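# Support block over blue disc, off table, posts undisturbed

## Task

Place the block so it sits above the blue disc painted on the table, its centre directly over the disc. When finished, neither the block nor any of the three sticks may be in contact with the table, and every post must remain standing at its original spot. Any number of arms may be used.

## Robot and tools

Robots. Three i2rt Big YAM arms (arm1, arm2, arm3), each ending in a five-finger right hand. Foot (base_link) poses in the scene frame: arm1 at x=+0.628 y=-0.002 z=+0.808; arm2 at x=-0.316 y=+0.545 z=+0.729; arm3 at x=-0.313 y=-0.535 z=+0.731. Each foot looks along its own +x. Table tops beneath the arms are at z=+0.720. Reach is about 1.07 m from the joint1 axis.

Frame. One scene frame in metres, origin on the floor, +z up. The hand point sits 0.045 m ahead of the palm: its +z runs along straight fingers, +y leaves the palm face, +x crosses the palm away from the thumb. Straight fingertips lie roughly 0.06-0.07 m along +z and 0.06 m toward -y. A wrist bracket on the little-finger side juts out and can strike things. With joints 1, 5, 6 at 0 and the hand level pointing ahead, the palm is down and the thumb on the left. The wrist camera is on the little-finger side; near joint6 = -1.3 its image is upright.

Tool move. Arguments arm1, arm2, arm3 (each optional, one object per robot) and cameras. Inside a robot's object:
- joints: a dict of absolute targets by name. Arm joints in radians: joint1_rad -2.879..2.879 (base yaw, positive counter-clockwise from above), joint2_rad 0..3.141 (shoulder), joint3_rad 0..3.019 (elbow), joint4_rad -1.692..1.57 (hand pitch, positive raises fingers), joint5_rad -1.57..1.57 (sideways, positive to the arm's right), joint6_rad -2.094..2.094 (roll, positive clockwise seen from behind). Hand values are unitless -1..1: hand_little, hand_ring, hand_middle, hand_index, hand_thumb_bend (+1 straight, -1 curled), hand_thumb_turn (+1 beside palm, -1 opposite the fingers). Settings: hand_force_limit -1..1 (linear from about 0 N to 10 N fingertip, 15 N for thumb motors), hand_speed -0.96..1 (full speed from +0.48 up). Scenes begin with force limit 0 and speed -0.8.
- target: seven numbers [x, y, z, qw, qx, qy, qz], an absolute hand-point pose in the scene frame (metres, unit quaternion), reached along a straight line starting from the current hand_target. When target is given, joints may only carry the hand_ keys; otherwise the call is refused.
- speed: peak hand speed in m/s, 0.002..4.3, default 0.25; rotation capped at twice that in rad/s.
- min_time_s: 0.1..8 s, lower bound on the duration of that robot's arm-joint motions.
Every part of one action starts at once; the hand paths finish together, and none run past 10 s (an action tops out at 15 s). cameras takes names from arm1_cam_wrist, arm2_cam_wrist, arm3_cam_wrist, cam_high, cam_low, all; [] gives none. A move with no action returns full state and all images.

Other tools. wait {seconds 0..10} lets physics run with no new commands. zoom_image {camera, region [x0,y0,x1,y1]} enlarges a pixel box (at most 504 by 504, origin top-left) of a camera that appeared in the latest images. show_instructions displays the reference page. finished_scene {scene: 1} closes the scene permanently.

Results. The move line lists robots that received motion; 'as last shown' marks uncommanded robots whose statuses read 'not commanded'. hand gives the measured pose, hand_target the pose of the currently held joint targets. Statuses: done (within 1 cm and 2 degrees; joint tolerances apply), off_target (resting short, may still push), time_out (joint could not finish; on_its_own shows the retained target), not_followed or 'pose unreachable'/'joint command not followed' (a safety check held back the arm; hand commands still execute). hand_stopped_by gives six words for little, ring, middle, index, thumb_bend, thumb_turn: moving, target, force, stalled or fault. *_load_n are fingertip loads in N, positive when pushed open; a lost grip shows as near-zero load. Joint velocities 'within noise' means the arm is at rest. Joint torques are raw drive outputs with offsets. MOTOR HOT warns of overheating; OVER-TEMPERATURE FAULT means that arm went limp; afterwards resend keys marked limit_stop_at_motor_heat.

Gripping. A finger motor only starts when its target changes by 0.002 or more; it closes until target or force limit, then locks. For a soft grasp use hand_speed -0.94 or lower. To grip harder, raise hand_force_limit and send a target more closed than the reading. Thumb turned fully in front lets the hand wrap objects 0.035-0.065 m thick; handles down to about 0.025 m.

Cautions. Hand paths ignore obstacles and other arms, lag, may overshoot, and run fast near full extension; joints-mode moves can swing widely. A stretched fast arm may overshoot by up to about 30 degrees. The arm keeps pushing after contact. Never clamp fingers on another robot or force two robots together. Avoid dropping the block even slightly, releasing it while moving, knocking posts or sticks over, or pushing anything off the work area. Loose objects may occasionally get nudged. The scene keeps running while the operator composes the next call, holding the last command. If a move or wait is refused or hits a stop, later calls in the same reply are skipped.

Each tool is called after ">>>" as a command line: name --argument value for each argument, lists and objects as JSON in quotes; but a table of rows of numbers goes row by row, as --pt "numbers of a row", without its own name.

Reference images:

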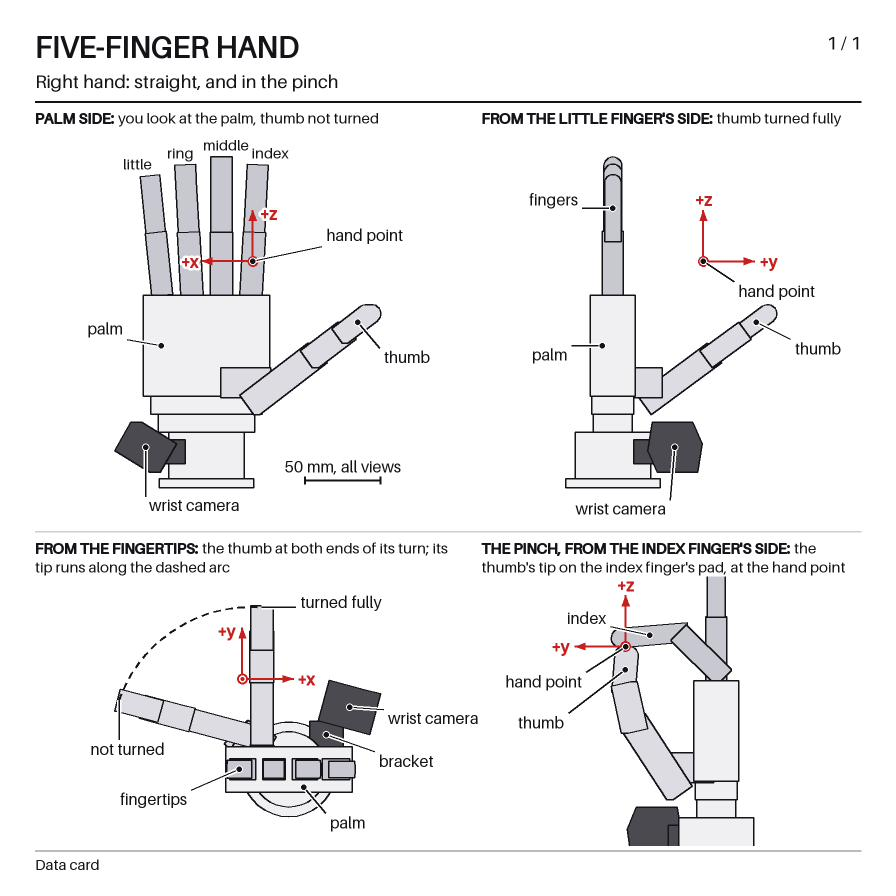

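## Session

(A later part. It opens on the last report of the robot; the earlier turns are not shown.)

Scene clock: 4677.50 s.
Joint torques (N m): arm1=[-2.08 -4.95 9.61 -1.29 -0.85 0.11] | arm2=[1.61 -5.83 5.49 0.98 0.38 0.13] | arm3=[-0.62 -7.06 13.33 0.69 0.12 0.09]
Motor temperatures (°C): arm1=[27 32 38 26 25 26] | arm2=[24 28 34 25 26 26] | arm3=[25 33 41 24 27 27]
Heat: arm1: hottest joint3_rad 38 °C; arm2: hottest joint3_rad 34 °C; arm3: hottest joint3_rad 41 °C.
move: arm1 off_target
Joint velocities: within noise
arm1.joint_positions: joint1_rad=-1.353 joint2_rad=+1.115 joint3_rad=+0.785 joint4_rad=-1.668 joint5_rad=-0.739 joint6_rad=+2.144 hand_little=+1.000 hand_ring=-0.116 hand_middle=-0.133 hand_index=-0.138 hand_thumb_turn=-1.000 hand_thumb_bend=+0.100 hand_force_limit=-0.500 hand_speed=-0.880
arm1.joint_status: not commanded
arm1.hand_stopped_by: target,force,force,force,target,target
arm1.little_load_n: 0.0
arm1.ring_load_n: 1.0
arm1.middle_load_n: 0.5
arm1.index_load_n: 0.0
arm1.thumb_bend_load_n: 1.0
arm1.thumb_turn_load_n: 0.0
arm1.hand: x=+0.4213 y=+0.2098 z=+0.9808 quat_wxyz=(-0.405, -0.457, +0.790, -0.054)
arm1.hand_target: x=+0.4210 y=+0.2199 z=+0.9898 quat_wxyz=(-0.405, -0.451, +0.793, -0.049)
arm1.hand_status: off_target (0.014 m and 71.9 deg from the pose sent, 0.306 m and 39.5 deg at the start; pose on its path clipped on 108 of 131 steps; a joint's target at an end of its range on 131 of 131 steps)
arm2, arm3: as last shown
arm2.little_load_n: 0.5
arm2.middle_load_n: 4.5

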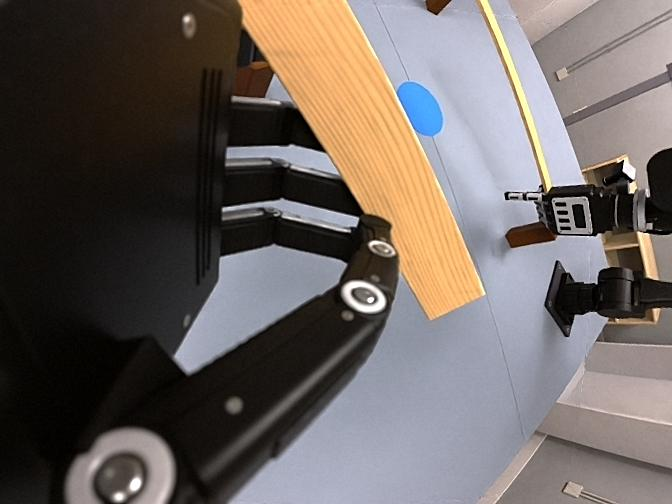

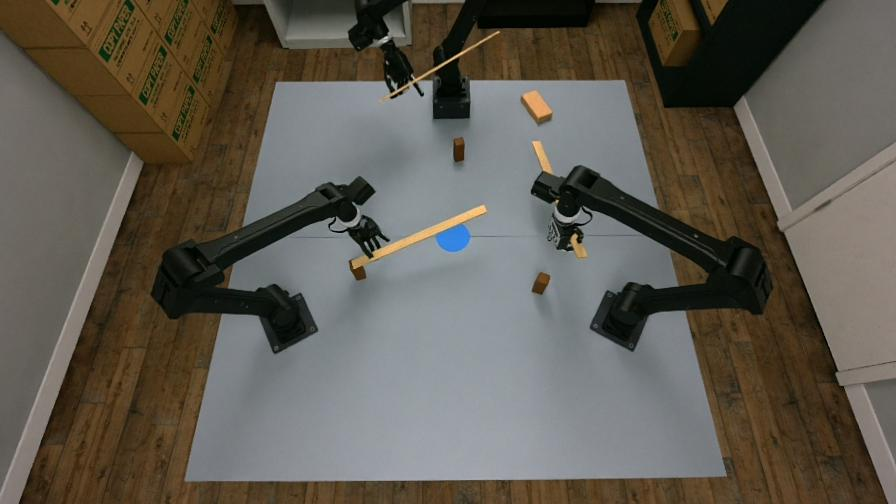

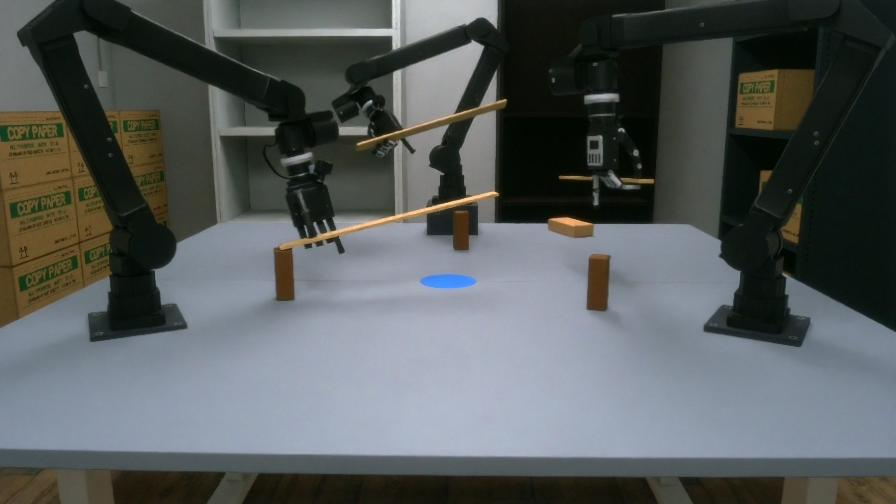

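>>> move --arm1 '{"joints": {"joint1_rad": -1.819, "joint2_rad": 1.289, "joint3_rad": 1.091, "joint4_rad": -1.408, "joint5_rad": -0.186, "joint6_rad": 2.07}, "min_time_s": 6}' --cameras '["arm1_cam_wrist", "cam_high", "cam_low"]'

Scene clock: 4810.53 s.
Joint torques (N m): arm1=[-1.79 -7.77 11.43 0.12 -0.24 -0.09] | arm2=[1.49 -5.25 5.37 0.96 0.36 0.13] | arm3=[-0.73 -6.77 13.23 0.7 0.12 0.14]
Motor temperatures (°C): arm1=[27 31 42 26 26 26] | arm2=[24 28 34 25 26 26] | arm3=[25 33 42 24 27 27]
Heat: arm1: hottest joint3_rad 42 °C; arm2: hottest joint3_rad 34 °C; arm3: hottest joint3_rad 42 °C.
move: arm1 done
Joint velocities: within noise
arm1.joint_positions: joint1_rad=-1.813 joint2_rad=+1.278 joint3_rad=+1.045 joint4_rad=-1.415 joint5_rad=-0.187 joint6_rad=+2.082 hand_little=+1.000 hand_ring=-0.116 hand_middle=-0.132 hand_index=-0.138 hand_thumb_turn=-1.000 hand_thumb_bend=+0.100 hand_force_limit=-0.500 hand_speed=-0.880
arm1.joint_status: all done
arm1.hand_stopped_by: target,force,force,force,target,target
arm1.little_load_n: 0.0
arm1.ring_load_n: 0.0
arm1.middle_load_n: 2.5
arm1.index_load_n: 0.0
arm1.thumb_bend_load_n: 0.0
arm1.thumb_turn_load_n: 0.0
arm1.hand: x=+0.6483 y=+0.3917 z=+0.9662 quat_wxyz=(-0.101, -0.394, +0.913, +0.021)
arm1.hand_target: x=+0.6545 y=+0.4089 z=+0.9813 quat_wxyz=(-0.087, -0.398, +0.912, +0.038)
arm1.hand_status: not commanded
arm2.joint_positions: joint1_rad=+0.303 joint2_rad=+1.212 joint3_rad=+0.859 joint4_rad=-1.019 joint5_rad=+0.119 joint6_rad=-1.058 hand_little=+1.000 hand_ring=-0.126 hand_middle=-0.143 hand_index=-0.149 hand_thumb_turn=-1.000 hand_thumb_bend=+0.100 hand_force_limit=-0.500 hand_speed=-0.880
arm2.joint_status: not commanded
arm2.hand_stopped_by: target,force,force,force,target,target
arm2.little_load_n: 0.0
arm2.ring_load_n: 4.0
arm2.middle_load_n: 4.5
arm2.index_load_n: 2.5
arm2.thumb_bend_load_n: 0.0
arm2.thumb_turn_load_n: 0.0
arm2.hand: x=-0.1320 y=+0.2904 z=+0.8345 quat_wxyz=(+0.068, +0.799, -0.591, +0.087)
arm2.hand_target: x=-0.1280 y=+0.2900 z=+0.8330 quat_wxyz=(+0.070, +0.798, -0.591, +0.094)
arm2.hand_status: not commanded
arm3.joint_positions: joint1_rad=-0.082 joint2_rad=+1.170 joint3_rad=+1.123 joint4_rad=-1.581 joint5_rad=-0.001 joint6_rad=-0.831 hand_little=+1.000 hand_ring=-0.126 hand_middle=-0.132 hand_index=-0.137 hand_thumb_turn=-1.000 hand_thumb_bend=+0.100 hand_force_limit=-0.500 hand_speed=-0.880
arm3.joint_status: not commanded
arm3.hand_stopped_by: target,force,force,force,target,target
arm3.little_load_n: 0.0
arm3.ring_load_n: 4.0
arm3.middle_load_n: 3.0
arm3.index_load_n: 2.5
arm3.thumb_bend_load_n: 0.0
arm3.thumb_turn_load_n: 0.0
arm3.hand: x=-0.1525 y=-0.3571 z=+0.9562 quat_wxyz=(+0.018, +0.995, +0.099, -0.019)
arm3.hand_target: x=-0.1404 y=-0.3457 z=+0.9700 quat_wxyz=(+0.000, +0.996, +0.087, +0.000)
arm3.hand_status: not commanded

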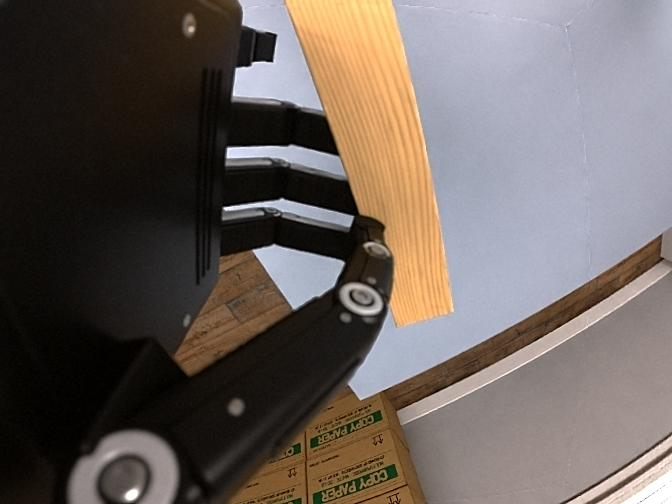

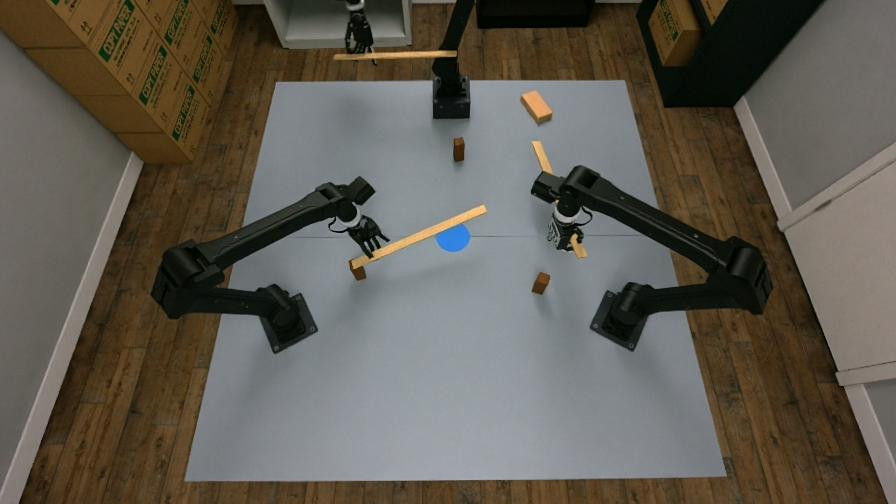

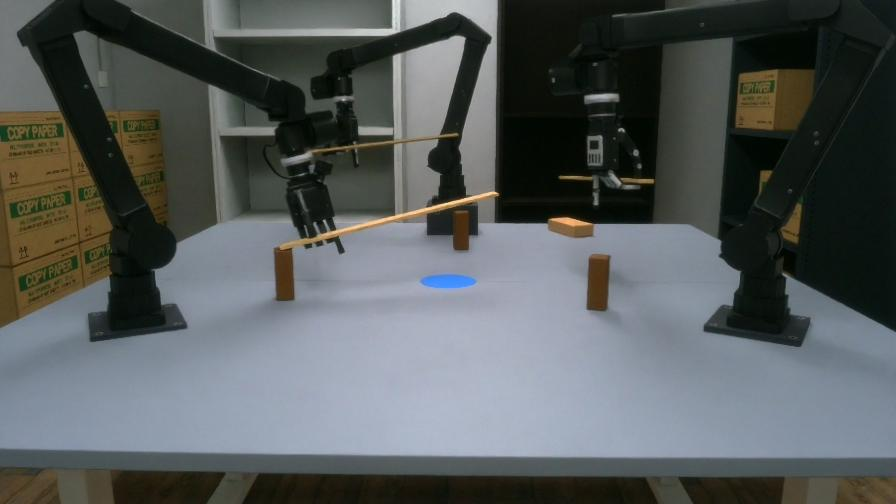

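>>> zoom_image --camera "arm1_cam_wrist" --region '[220, 60, 500, 340]'

>>> zoom_image --camera "cam_low" --region '[280, 60, 480, 220]'

Scaled by 1.800 from the camera's image (finer frame: 960x720).

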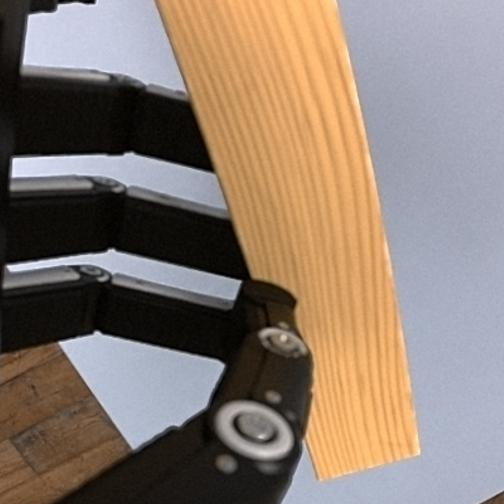

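Scaled by 2.520.

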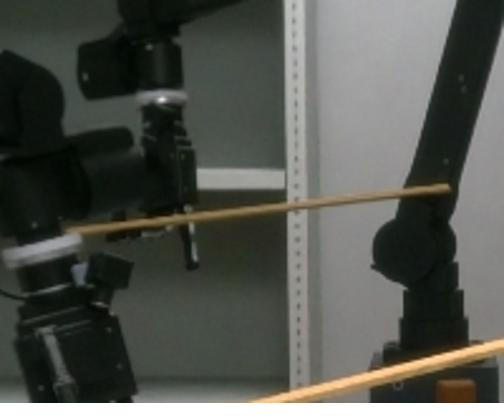

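>>> move --arm1 '{"target": [0.625, 0.56, 0.99, -0.101, -0.394, 0.913, 0.021], "speed": 0.08}' --cameras '["arm1_cam_wrist", "cam_high", "cam_low"]'

Scene clock: 4880.20 s.
Joint torques (N m): arm1=[-0.79 -14.8 11.66 -0.24 -0.48 0.15] | arm2=[1.85 -5.54 5.38 0.95 0.41 0.11] | arm3=[-1.08 -7.18 13.23 0.66 0.11 0.11]
Motor temperatures (°C): arm1=[27 31 46 26 25 26] | arm2=[24 28 33 25 26 26] | arm3=[25 33 42 24 27 27]
Heat: arm1: hottest joint3_rad 46 °C; arm2: hottest joint3_rad 33 °C; arm3: hottest joint3_rad 42 °C.
move: arm1 off_target
Joint velocities: within noise
arm1.joint_positions: joint1_rad=-1.707 joint2_rad=+1.676 joint3_rad=+1.507 joint4_rad=-1.493 joint5_rad=-0.207 joint6_rad=+2.142 hand_little=+1.000 hand_ring=-0.116 hand_middle=-0.133 hand_index=-0.138 hand_thumb_turn=-1.000 hand_thumb_bend=+0.100 hand_force_limit=-0.500 hand_speed=-0.880
arm1.joint_status: not commanded
arm1.hand_stopped_by: target,force,force,force,target,target
arm1.little_load_n: 0.0
arm1.ring_load_n: 2.5
arm1.middle_load_n: 0.5
arm1.index_load_n: 0.0
arm1.thumb_bend_load_n: 1.0
arm1.thumb_turn_load_n: -0.5
arm1.hand: x=+0.6269 y=+0.5455 z=+0.9757 quat_wxyz=(-0.115, -0.413, +0.904, +0.012)
arm1.hand_target: x=+0.6253 y=+0.5592 z=+0.9900 quat_wxyz=(-0.108, -0.412, +0.904, +0.024)
arm1.hand_status: off_target (0.020 m and 3.0 deg from the pose sent, 0.172 m and 0.1 deg at the start; a joint's target at an end of its range on 46 of 77 steps)
arm2, arm3: as last shown
arm2.index_load_n: 2.0

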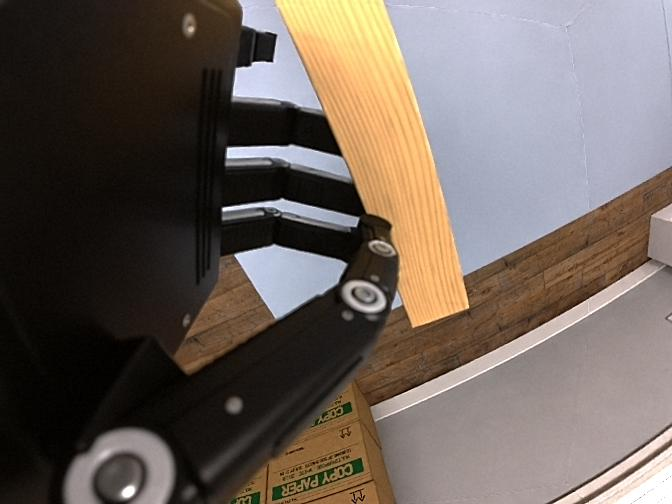

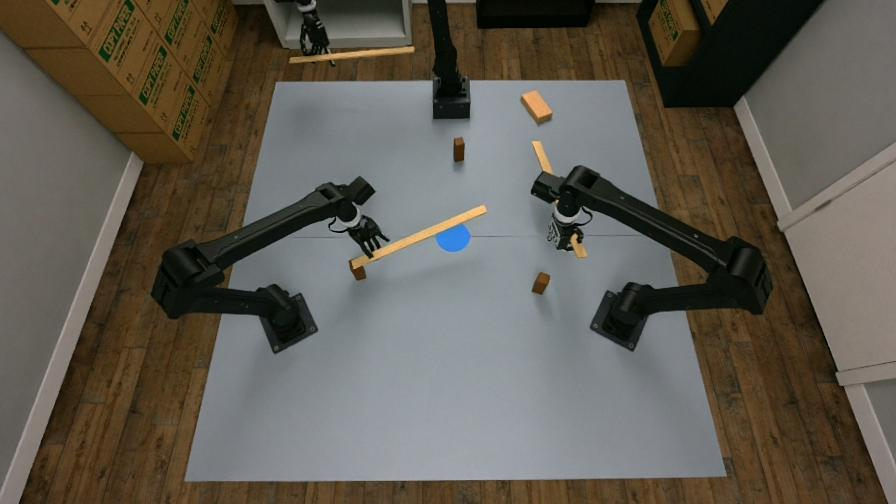

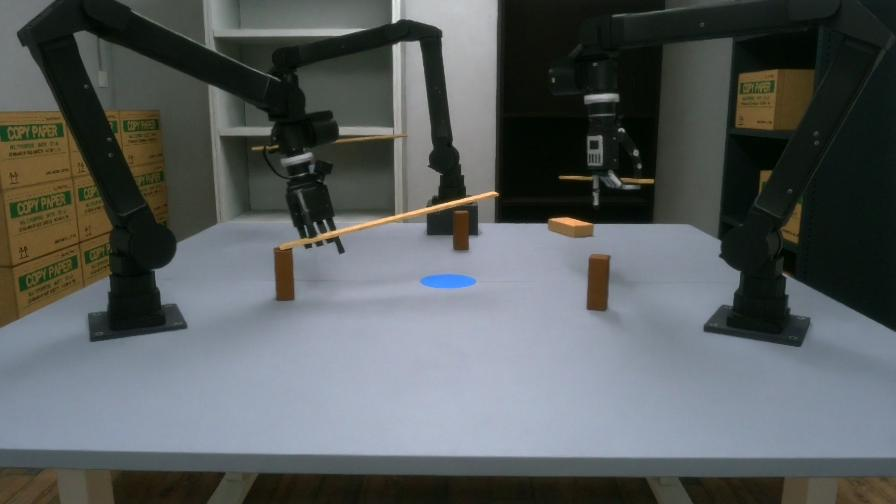

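>>> move --arm1 '{"joints": {"joint1_rad": -0.8}, "min_time_s": 5}' --cameras '["arm1_cam_wrist", "cam_high", "cam_low"]'

Scene clock: 4891.17 s.
Joint torques (N m): arm1=[-1.2 -14.86 11.7 -0.43 -0.48 0.14] | arm2=[1.55 -5.48 5.5 0.98 0.37 0.13] | arm3=[-1.08 -7 13.27 0.65 0.11 0.08]
Motor temperatures (°C): arm1=[27 32 47 26 25 26] | arm2=[24 28 33 25 26 26] | arm3=[25 33 42 24 27 27]
Heat: arm1: hottest joint3_rad 47 °C; arm2: hottest joint3_rad 33 °C; arm3: hottest joint3_rad 42 °C.
move: arm1 done
Joint velocities: within noise
arm1.joint_positions: joint1_rad=-0.801 joint2_rad=+1.676 joint3_rad=+1.507 joint4_rad=-1.493 joint5_rad=-0.207 joint6_rad=+2.142 hand_little=+1.000 hand_ring=-0.116 hand_middle=-0.133 hand_index=-0.138 hand_thumb_turn=-1.000 hand_thumb_bend=+0.100 hand_force_limit=-0.500 hand_speed=-0.880
arm1.joint_status: all done
arm1.hand_stopped_by: target,force,force,force,target,target
arm1.little_load_n: 0.0
arm1.ring_load_n: 2.5
arm1.middle_load_n: 0.5
arm1.index_load_n: 0.0
arm1.thumb_bend_load_n: 1.0
arm1.thumb_turn_load_n: -0.5
arm1.hand: x=+0.1980 y=+0.3358 z=+0.9792 quat_wxyz=(-0.113, -0.766, +0.631, -0.036)
arm1.hand_target: x=+0.1883 y=+0.3454 z=+0.9934 quat_wxyz=(-0.112, -0.765, +0.634, -0.023)
arm1.hand_status: not commanded
arm2, arm3: as last shown
arm2.ring_load_n: 3.5
arm2.index_load_n: 2.5
arm3.little_load_n: 0.5
arm3.index_load_n: 3.0

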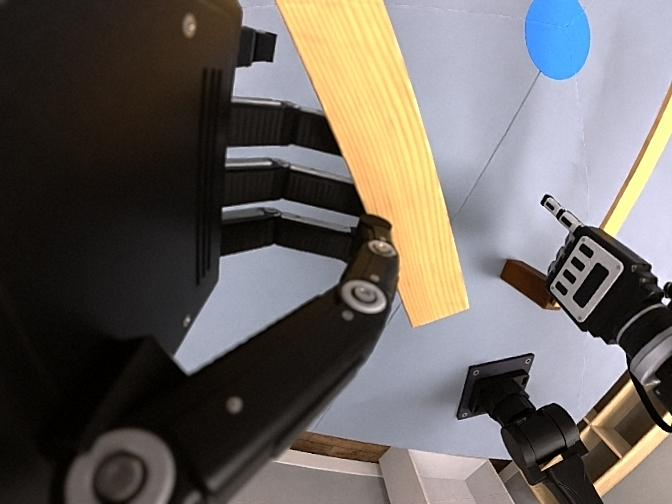

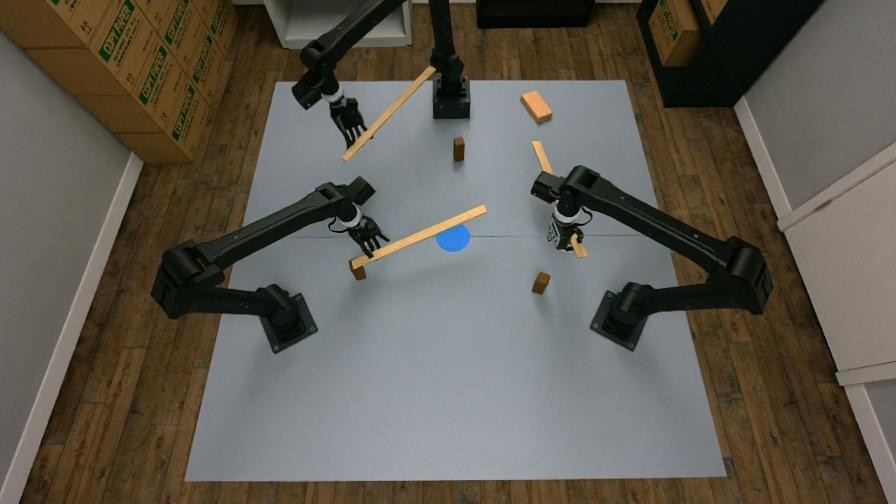

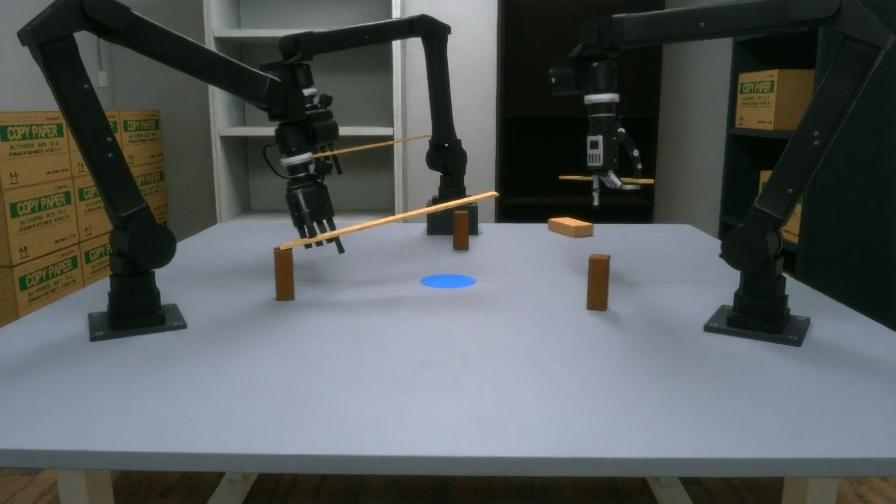

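>>> move --arm1 '{"target": [0.145, 0.380, 0.99, -0.112, -0.765, 0.634, -0.023], "speed": 0.08}'

>>> move --arm1 '{"joints": {"joint6_rad": 1.3}, "min_time_s": 4}' --cameras '["arm1_cam_wrist", "cam_high", "cam_low"]'

Scene clock: 4917.77 s.
Joint torques (N m): arm1=[-0.62 -17.14 11.73 -0.55 -0.5 0.08] | arm2=[1.38 -5.25 5.38 0.87 0.36 0.12] | arm3=[-0.97 -7.18 13.22 0.68 0.13 0.1]
Motor temperatures (°C): arm1=[27 32 49 26 25 26] | arm2=[24 28 33 25 26 26] | arm3=[25 33 42 24 27 27]
Heat: arm1: hottest joint3_rad 49 °C; arm2: hottest joint3_rad 33 °C; arm3: hottest joint3_rad 42 °C.
move: arm1 off_target
Joint velocities: within noise
arm1.joint_positions: joint1_rad=-0.797 joint2_rad=+1.823 joint3_rad=+1.700 joint4_rad=-1.537 joint5_rad=-0.209 joint6_rad=+2.142 hand_little=+1.000 hand_ring=-0.116 hand_middle=-0.133 hand_index=-0.138 hand_thumb_turn=-1.000 hand_thumb_bend=+0.100 hand_force_limit=-0.500 hand_speed=-0.880
arm1.joint_status: not commanded
arm1.hand_stopped_by: target,force,force,force,target,target
arm1.little_load_n: 0.0
arm1.ring_load_n: 2.5
arm1.middle_load_n: 0.5
arm1.index_load_n: 0.0
arm1.thumb_bend_load_n: 0.5
arm1.thumb_turn_load_n: -0.5
arm1.hand: x=+0.1572 y=+0.3738 z=+0.9767 quat_wxyz=(-0.114, -0.768, +0.630, -0.036)
arm1.hand_target: x=+0.1456 y=+0.3797 z=+0.9900 quat_wxyz=(-0.114, -0.768, +0.630, -0.023)
arm1.hand_status: off_target (0.019 m and 1.6 deg from the pose sent, 0.070 m and 1.5 deg at the start; a joint's target at an end of its range on 40 of 40 steps)
arm2, arm3: as last shown
arm3.little_load_n: 0.0
arm3.middle_load_n: 3.5
pictures: none

Scene clock: 4922.37 s.
Joint torques (N m): arm1=[-0.73 -16.73 11.79 -0.42 -0.42 -0.03] | arm2=[1.9 -5.54 5.45 0.96 0.37 0.12] | arm3=[-1.08 -6.83 13.24 0.7 0.13 0.11]
Motor temperatures (°C): arm1=[27 32 48 26 25 26] | arm2=[24 28 33 25 26 26] | arm3=[25 33 42 24 27 27]
Heat: arm1: hottest joint3_rad 48 °C; arm2: hottest joint3_rad 33 °C; arm3: hottest joint3_rad 42 °C.
move: arm1 done
Joint velocities: within noise
arm1.joint_positions: joint1_rad=-0.797 joint2_rad=+1.823 joint3_rad=+1.700 joint4_rad=-1.537 joint5_rad=-0.210 joint6_rad=+1.309 hand_little=+1.000 hand_ring=-0.116 hand_middle=-0.133 hand_index=-0.138 hand_thumb_turn=-1.000 hand_thumb_bend=+0.100 hand_force_limit=-0.500 hand_speed=-0.880
arm1.joint_status: all done
arm1.hand_stopped_by: target,force,force,force,target,target
arm1.little_load_n: 0.0
arm1.ring_load_n: 2.0
arm1.middle_load_n: 0.5
arm1.index_load_n: 0.0
arm1.thumb_bend_load_n: 1.0
arm1.thumb_turn_load_n: -0.5
arm1.hand: x=+0.1652 y=+0.3207 z=+0.9880 quat_wxyz=(-0.119, -0.957, +0.265, +0.014)
arm1.hand_target: x=+0.1544 y=+0.3254 z=+1.0004 quat_wxyz=(-0.113, -0.960, +0.256, +0.026)
arm1.hand_status: not commanded
arm2, arm3: as last shown
arm3.middle_load_n: 3.0

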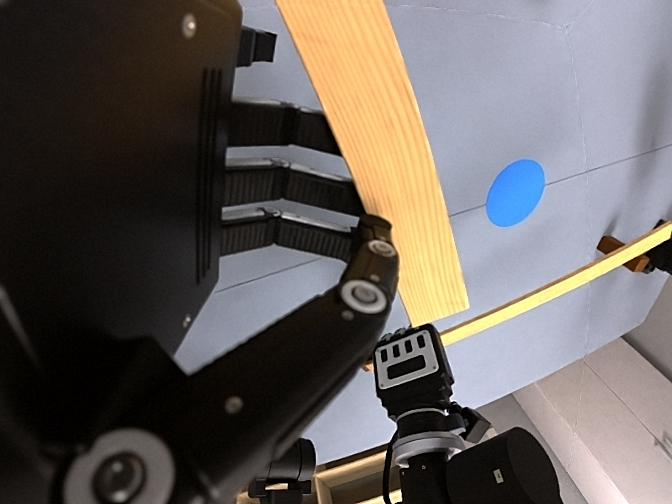

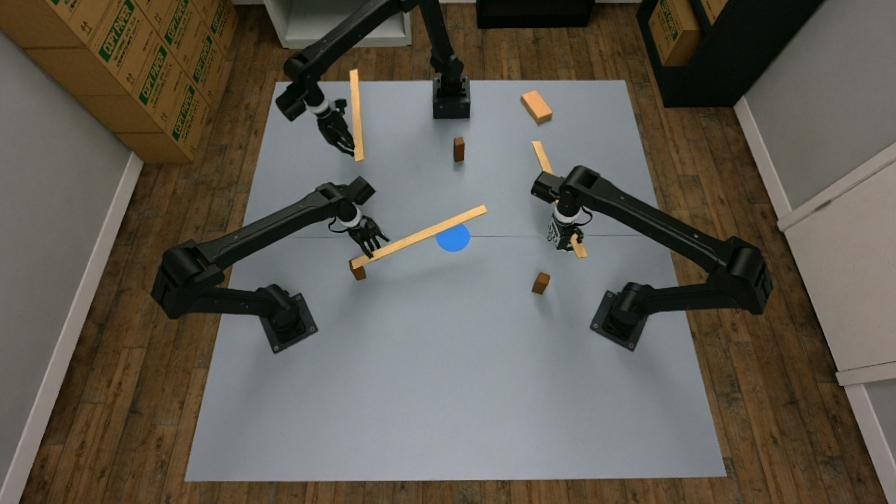

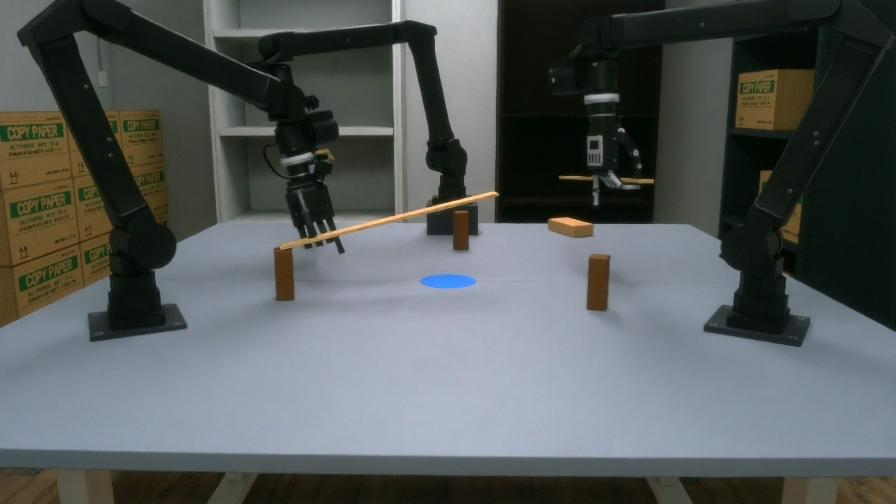

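>>> move --arm1 '{"target": [0.36, 0.14, 1.0, 0, 0.9455, 0.3256, 0], "speed": 0.15}' --cameras '["arm1_cam_wrist", "cam_high"]'

Scene clock: 4933.17 s.
Joint torques (N m): arm1=[-0.91 -10.99 8.28 0.32 0.01 -0.07] | arm2=[1.73 -5.42 5.45 0.91 0.35 0.1] | arm3=[-1.14 -6.89 13.18 0.69 0.13 0.11]
Motor temperatures (°C): arm1=[27 33 46 26 25 26] | arm2=[24 28 33 25 26 26] | arm3=[25 33 42 24 27 27]
Heat: arm1: hottest joint3_rad 46 °C; arm2: hottest joint3_rad 33 °C; arm3: hottest joint3_rad 42 °C.
move: arm1 done
Joint velocities: within noise
arm1.joint_positions: joint1_rad=-0.637 joint2_rad=+1.265 joint3_rad=+1.123 joint4_rad=-1.445 joint5_rad=+0.007 joint6_rad=+0.292 hand_little=+1.000 hand_ring=-0.116 hand_middle=-0.133 hand_index=-0.138 hand_thumb_turn=-1.000 hand_thumb_bend=+0.100 hand_force_limit=-0.500 hand_speed=-0.880
arm1.joint_status: not commanded
arm1.hand_stopped_by: target,force,force,force,target,target
arm1.little_load_n: 0.0
arm1.ring_load_n: 2.5
arm1.middle_load_n: 0.5
arm1.index_load_n: 0.0
arm1.thumb_bend_load_n: 1.0
arm1.thumb_turn_load_n: -0.5
arm1.hand: x=+0.3613 y=+0.1400 z=+0.9966 quat_wxyz=(-0.010, -0.948, -0.318, -0.005)
arm1.hand_target: x=+0.3600 y=+0.1401 z=+1.0001 quat_wxyz=(+0.000, -0.946, -0.325, +0.000)
arm1.hand_status: done (0.004 m and 1.6 deg from the pose sent, 0.266 m and 70.2 deg at the start)
arm2, arm3: as last shown

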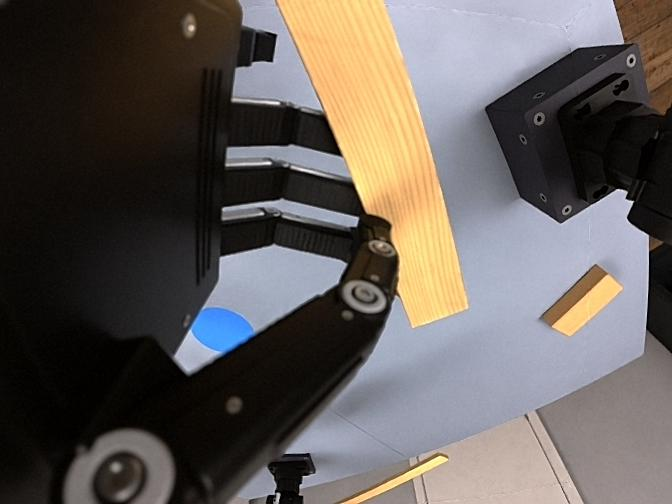

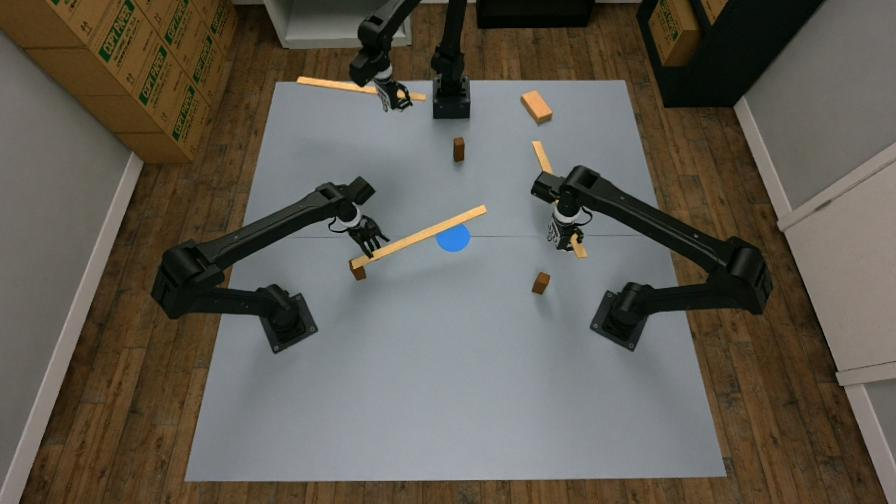

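>>> move --arm1 '{"target": [0.38, 0.03, 1.0, 0, 0.5807, 0.8141, 0], "speed": 0.12}' --cameras '["arm1_cam_wrist", "cam_high", "cam_low"]'

Scene clock: 4945.70 s.
Joint torques (N m): arm1=[-0.67 -9.64 8.5 -0.32 0.06 -0.12] | arm2=[1.79 -5.3 5.3 0.9 0.39 0.12] | arm3=[-0.97 -6.59 13.31 0.59 0.14 0.09]
Motor temperatures (°C): arm1=[27 33 45 26 25 26] | arm2=[24 27 33 25 26 26] | arm3=[25 33 42 24 27 27]
Heat: arm1: hottest joint3_rad 45 °C; arm2: hottest joint3_rad 33 °C; arm3: hottest joint3_rad 42 °C.
move: arm1 done
Joint velocities: within noise
arm1.joint_positions: joint1_rad=-0.125 joint2_rad=+1.190 joint3_rad=+1.052 joint4_rad=-1.445 joint5_rad=+0.009 joint6_rad=-0.436 hand_little=+1.000 hand_ring=-0.116 hand_middle=-0.133 hand_index=-0.138 hand_thumb_turn=-1.000 hand_thumb_bend=+0.100 hand_force_limit=-0.500 hand_speed=-0.880
arm1.joint_status: not commanded
arm1.hand_stopped_by: target,force,force,force,target,target
arm1.little_load_n: 0.0
arm1.ring_load_n: 2.5
arm1.middle_load_n: 0.5
arm1.index_load_n: 0.0
arm1.thumb_bend_load_n: 0.5
arm1.thumb_turn_load_n: -0.5
arm1.hand: x=+0.3780 y=+0.0305 z=+0.9952 quat_wxyz=(-0.006, -0.587, -0.809, -0.002)
arm1.hand_target: x=+0.3800 y=+0.0301 z=+0.9999 quat_wxyz=(+0.000, -0.581, -0.814, +0.000)
arm1.hand_status: done (0.005 m and 1.1 deg from the pose sent, 0.112 m and 72.0 deg at the start)
arm2, arm3: as last shown
arm2.middle_load_n: 4.0

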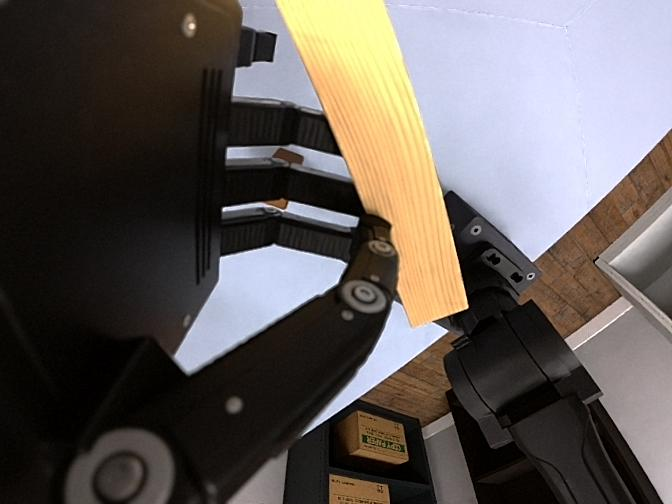

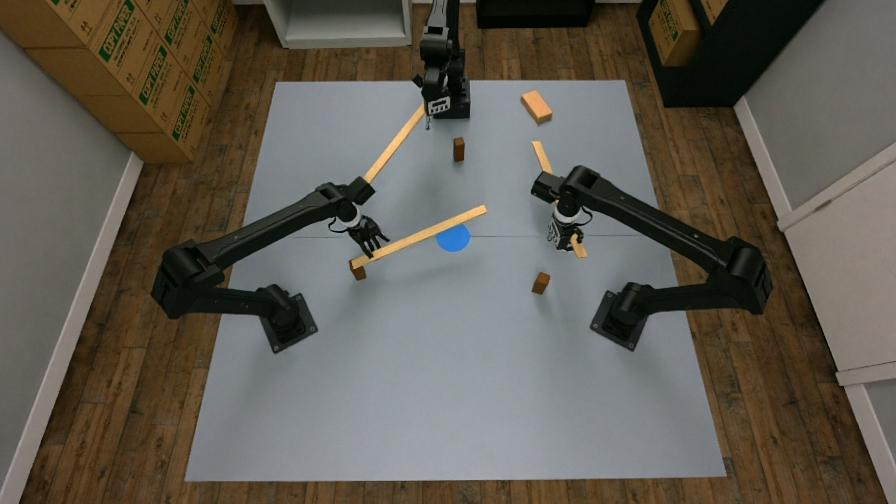

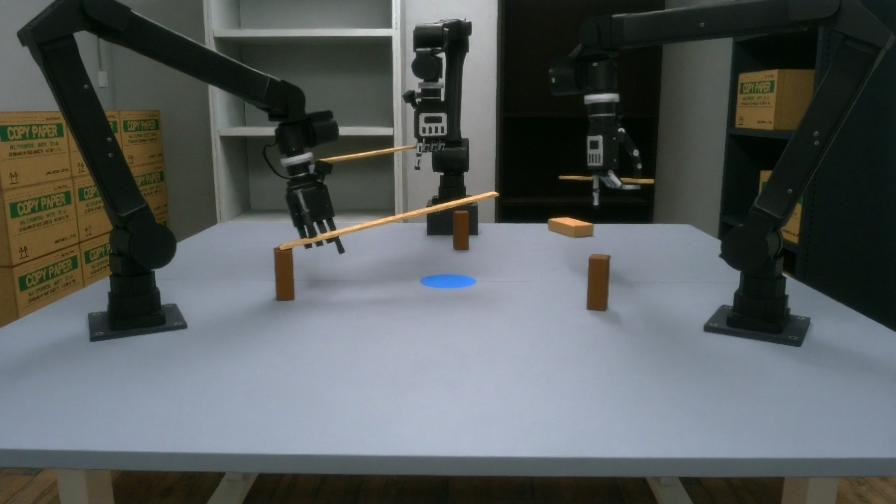

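>>> move --arm1 '{"target": [0.2945, -0.062, 1.0, -0.1109, 0.4142, 0.9029, -0.0295], "speed": 0.12}' --cameras '["arm1_cam_wrist", "cam_high", "cam_low"]'

>>> zoom_image --camera "cam_high" --region '[410, 90, 510, 230]'

>>> zoom_image --camera "cam_low" --region '[380, 120, 500, 240]'

Scene clock: 5001.57 s.
Joint torques (N m): arm1=[-1.38 -8.76 12.34 0.7 0.13 -0.11] | arm2=[1.61 -5.66 5.41 0.87 0.38 0.13] | arm3=[-1.03 -6.77 13.18 0.61 0.13 0.11]
Motor temperatures (°C): arm1=[27 32 44 26 25 26] | arm2=[24 27 33 25 26 26] | arm3=[25 32 43 24 27 27]
Heat: arm1: hottest joint3_rad 44 °C; arm2: hottest joint3_rad 33 °C; arm3: hottest joint3_rad 43 °C.
move: arm1 off_target
Joint velocities: within noise
arm1.joint_positions: joint1_rad=+0.238 joint2_rad=+1.249 joint3_rad=+1.087 joint4_rad=-1.257 joint5_rad=+0.100 joint6_rad=-0.466 hand_little=+1.000 hand_ring=-0.116 hand_middle=-0.133 hand_index=-0.138 hand_thumb_turn=-1.000 hand_thumb_bend=+0.100 hand_force_limit=-0.500 hand_speed=-0.880
arm1.joint_status: not commanded
arm1.hand_stopped_by: target,force,force,force,target,target
arm1.little_load_n: 0.0
arm1.ring_load_n: 2.5
arm1.middle_load_n: 1.0
arm1.index_load_n: 0.0
arm1.thumb_bend_load_n: 0.5
arm1.thumb_turn_load_n: 0.0
arm1.hand: x=+0.3153 y=-0.0570 z=+0.9842 quat_wxyz=(+0.089, -0.420, -0.903, +0.014)
arm1.hand_target: x=+0.2956 y=-0.0618 z=+1.0002 quat_wxyz=(+0.111, -0.414, -0.903, +0.029)
arm1.hand_status: off_target (0.027 m and 3.2 deg from the pose sent, 0.125 m and 26.5 deg at the start)
arm2, arm3: as last shown
arm2.middle_load_n: 4.5

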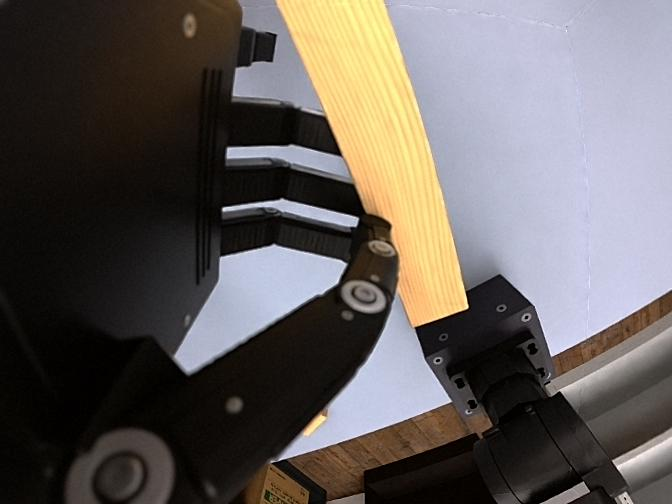

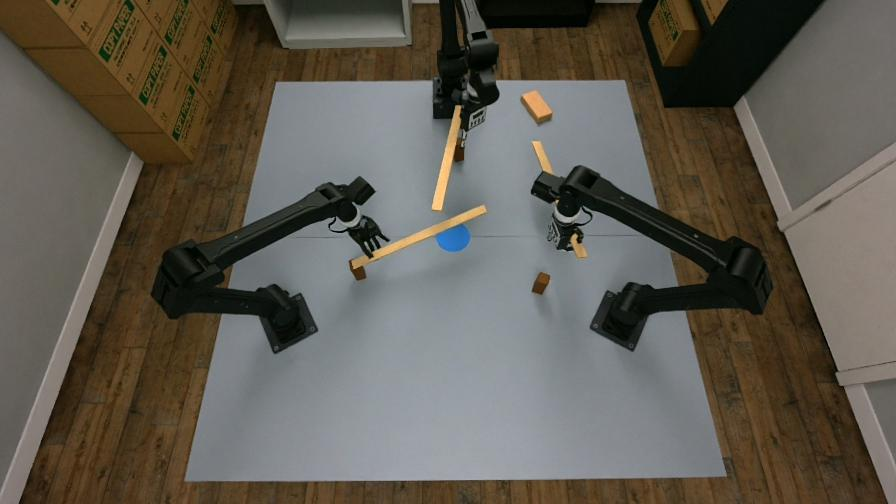

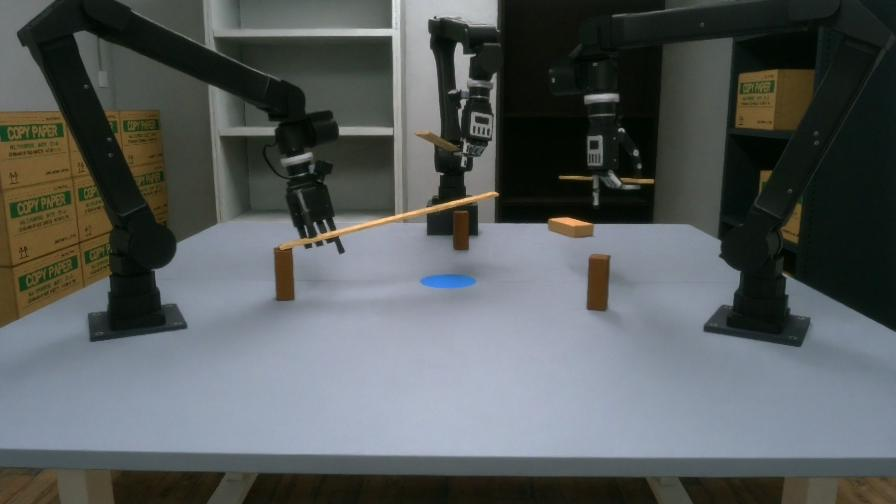

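Scaled by 3.600.

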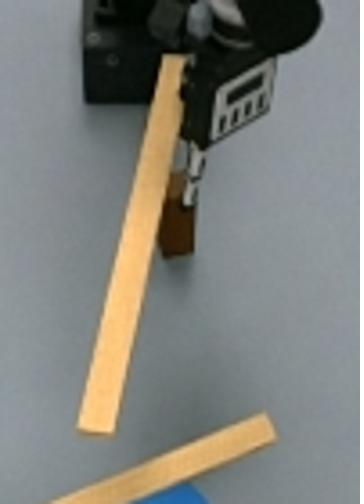

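Scaled by 4.200.

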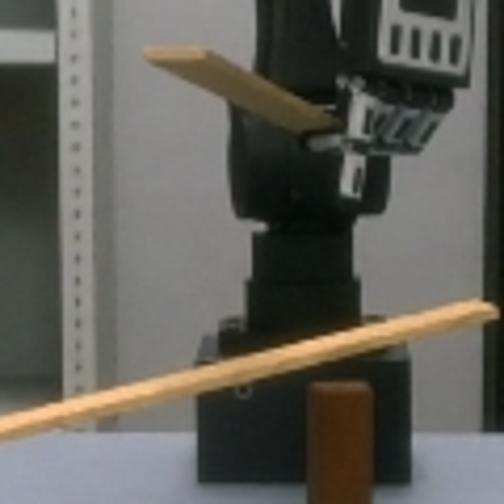

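>>> move --arm1 '{"target": [0.294, -0.066, 0.885, -0.1158, 0.4140, 0.9024, -0.0307], "speed": 0.1}' --cameras '["cam_high", "cam_low"]'

>>> zoom_image --camera "cam_high" --region '[410, 90, 510, 250]'

>>> zoom_image --camera "cam_low" --region '[380, 130, 500, 250]'

>>> zoom_image --camera "cam_high" --region '[440, 110, 490, 160]'

Scene clock: 5023.83 s.
Joint torques (N m): arm1=[-1.61 -8.59 8.54 0.98 0.17 -0.02] | arm2=[2.02 -5.36 5.41 0.92 0.37 0.14] | arm3=[-0.73 -7.06 13.23 0.75 0.1 0.11]
Motor temperatures (°C): arm1=[27 32 45 26 25 26] | arm2=[24 27 33 25 26 26] | arm3=[25 32 43 24 27 27]
Heat: arm1: hottest joint3_rad 45 °C; arm2: hottest joint3_rad 33 °C; arm3: hottest joint3_rad 43 °C.
move: arm1 done
Joint velocities: within noise
arm1.joint_positions: joint1_rad=+0.243 joint2_rad=+1.341 joint3_rad=+0.897 joint4_rad=-0.925 joint5_rad=+0.105 joint6_rad=-0.466 hand_little=+1.000 hand_ring=-0.116 hand_middle=-0.133 hand_index=-0.138 hand_thumb_turn=-1.000 hand_thumb_bend=+0.100 hand_force_limit=-0.500 hand_speed=-0.880
arm1.joint_status: not commanded
arm1.hand_stopped_by: target,force,force,force,target,target
arm1.little_load_n: 0.0
arm1.ring_load_n: 2.5
arm1.middle_load_n: 0.5
arm1.index_load_n: 0.0
arm1.thumb_bend_load_n: 1.0
arm1.thumb_turn_load_n: -0.5
arm1.hand: x=+0.2992 y=-0.0630 z=+0.8845 quat_wxyz=(+0.110, -0.418, -0.901, +0.028)
arm1.hand_target: x=+0.2940 y=-0.0660 z=+0.8851 quat_wxyz=(+0.116, -0.414, -0.902, +0.031)
arm1.hand_status: done (0.006 m and 0.9 deg from the pose sent, 0.102 m and 3.7 deg at the start)
arm2.joint_positions: joint1_rad=+0.303 joint2_rad=+1.212 joint3_rad=+0.859 joint4_rad=-1.019 joint5_rad=+0.119 joint6_rad=-1.058 hand_little=+1.000 hand_ring=-0.126 hand_middle=-0.143 hand_index=-0.149 hand_thumb_turn=-1.000 hand_thumb_bend=+0.100 hand_force_limit=-0.500 hand_speed=-0.880
arm2.joint_status: not commanded
arm2.hand_stopped_by: target,force,force,force,target,target
arm2.little_load_n: 0.0
arm2.ring_load_n: 3.5
arm2.middle_load_n: 4.5
arm2.index_load_n: 2.0
arm2.thumb_bend_load_n: 0.0
arm2.thumb_turn_load_n: 0.0
arm2.hand: x=-0.1320 y=+0.2904 z=+0.8345 quat_wxyz=(+0.068, +0.799, -0.591, +0.087)
arm2.hand_target: x=-0.1280 y=+0.2900 z=+0.8330 quat_wxyz=(+0.070, +0.798, -0.591, +0.094)
arm2.hand_status: not commanded
arm3.joint_positions: joint1_rad=-0.082 joint2_rad=+1.170 joint3_rad=+1.123 joint4_rad=-1.581 joint5_rad=-0.001 joint6_rad=-0.831 hand_little=+1.000 hand_ring=-0.126 hand_middle=-0.132 hand_index=-0.137 hand_thumb_turn=-1.000 hand_thumb_bend=+0.100 hand_force_limit=-0.500 hand_speed=-0.880
arm3.joint_status: not commanded
arm3.hand_stopped_by: target,force,force,force,target,target
arm3.little_load_n: 0.0
arm3.ring_load_n: 4.0
arm3.middle_load_n: 3.0
arm3.index_load_n: 3.0
arm3.thumb_bend_load_n: 0.0
arm3.thumb_turn_load_n: 0.0
arm3.hand: x=-0.1525 y=-0.3571 z=+0.9562 quat_wxyz=(+0.018, +0.995, +0.099, -0.019)
arm3.hand_target: x=-0.1404 y=-0.3457 z=+0.9700 quat_wxyz=(+0.000, +0.996, +0.087, +0.000)
arm3.hand_status: not commanded

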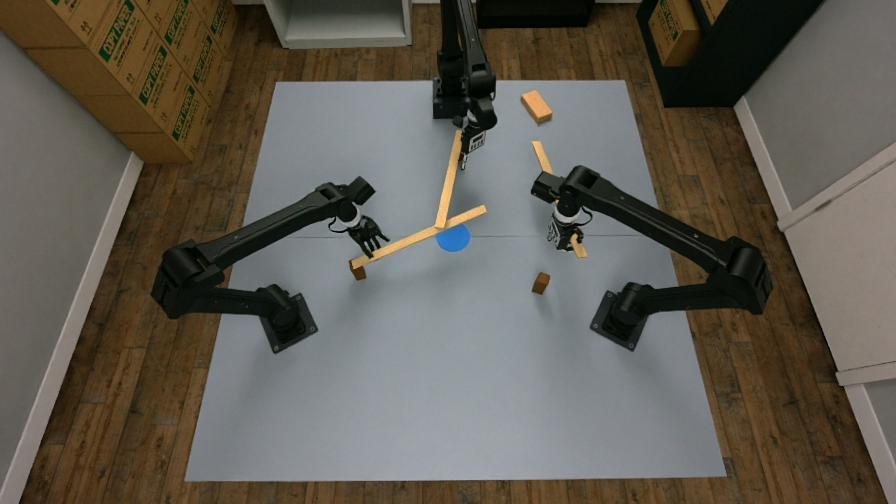

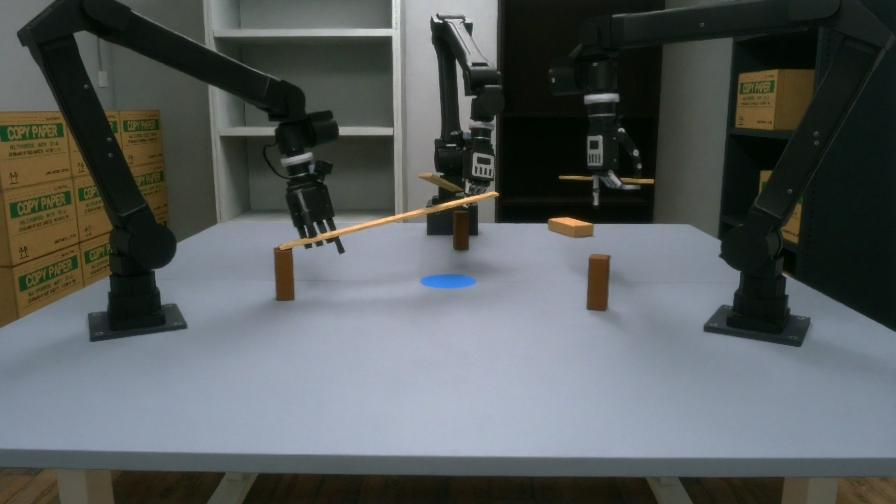

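Scaled by 3.150.

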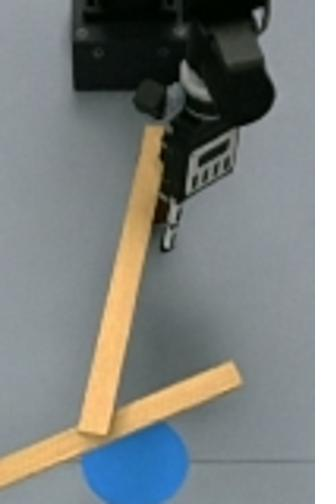

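Scaled by 4.200.

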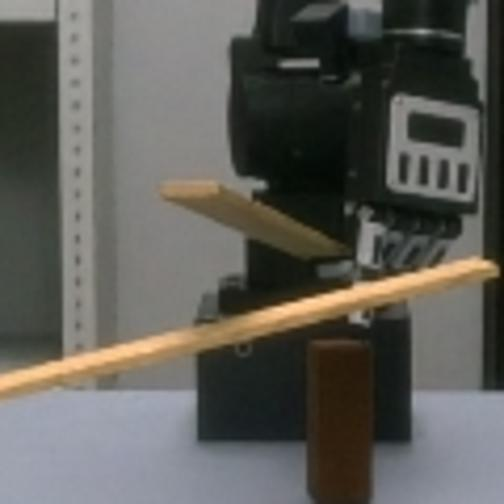

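Scaled by 10.080.

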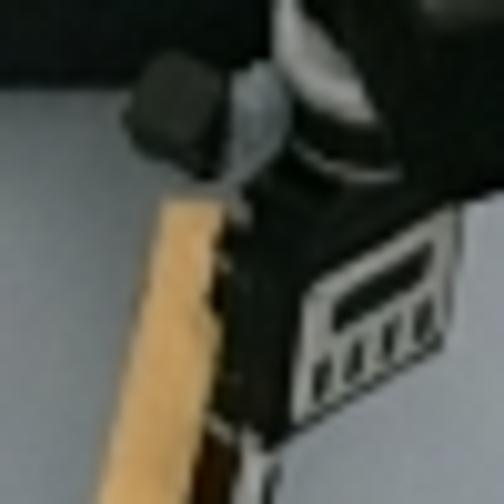

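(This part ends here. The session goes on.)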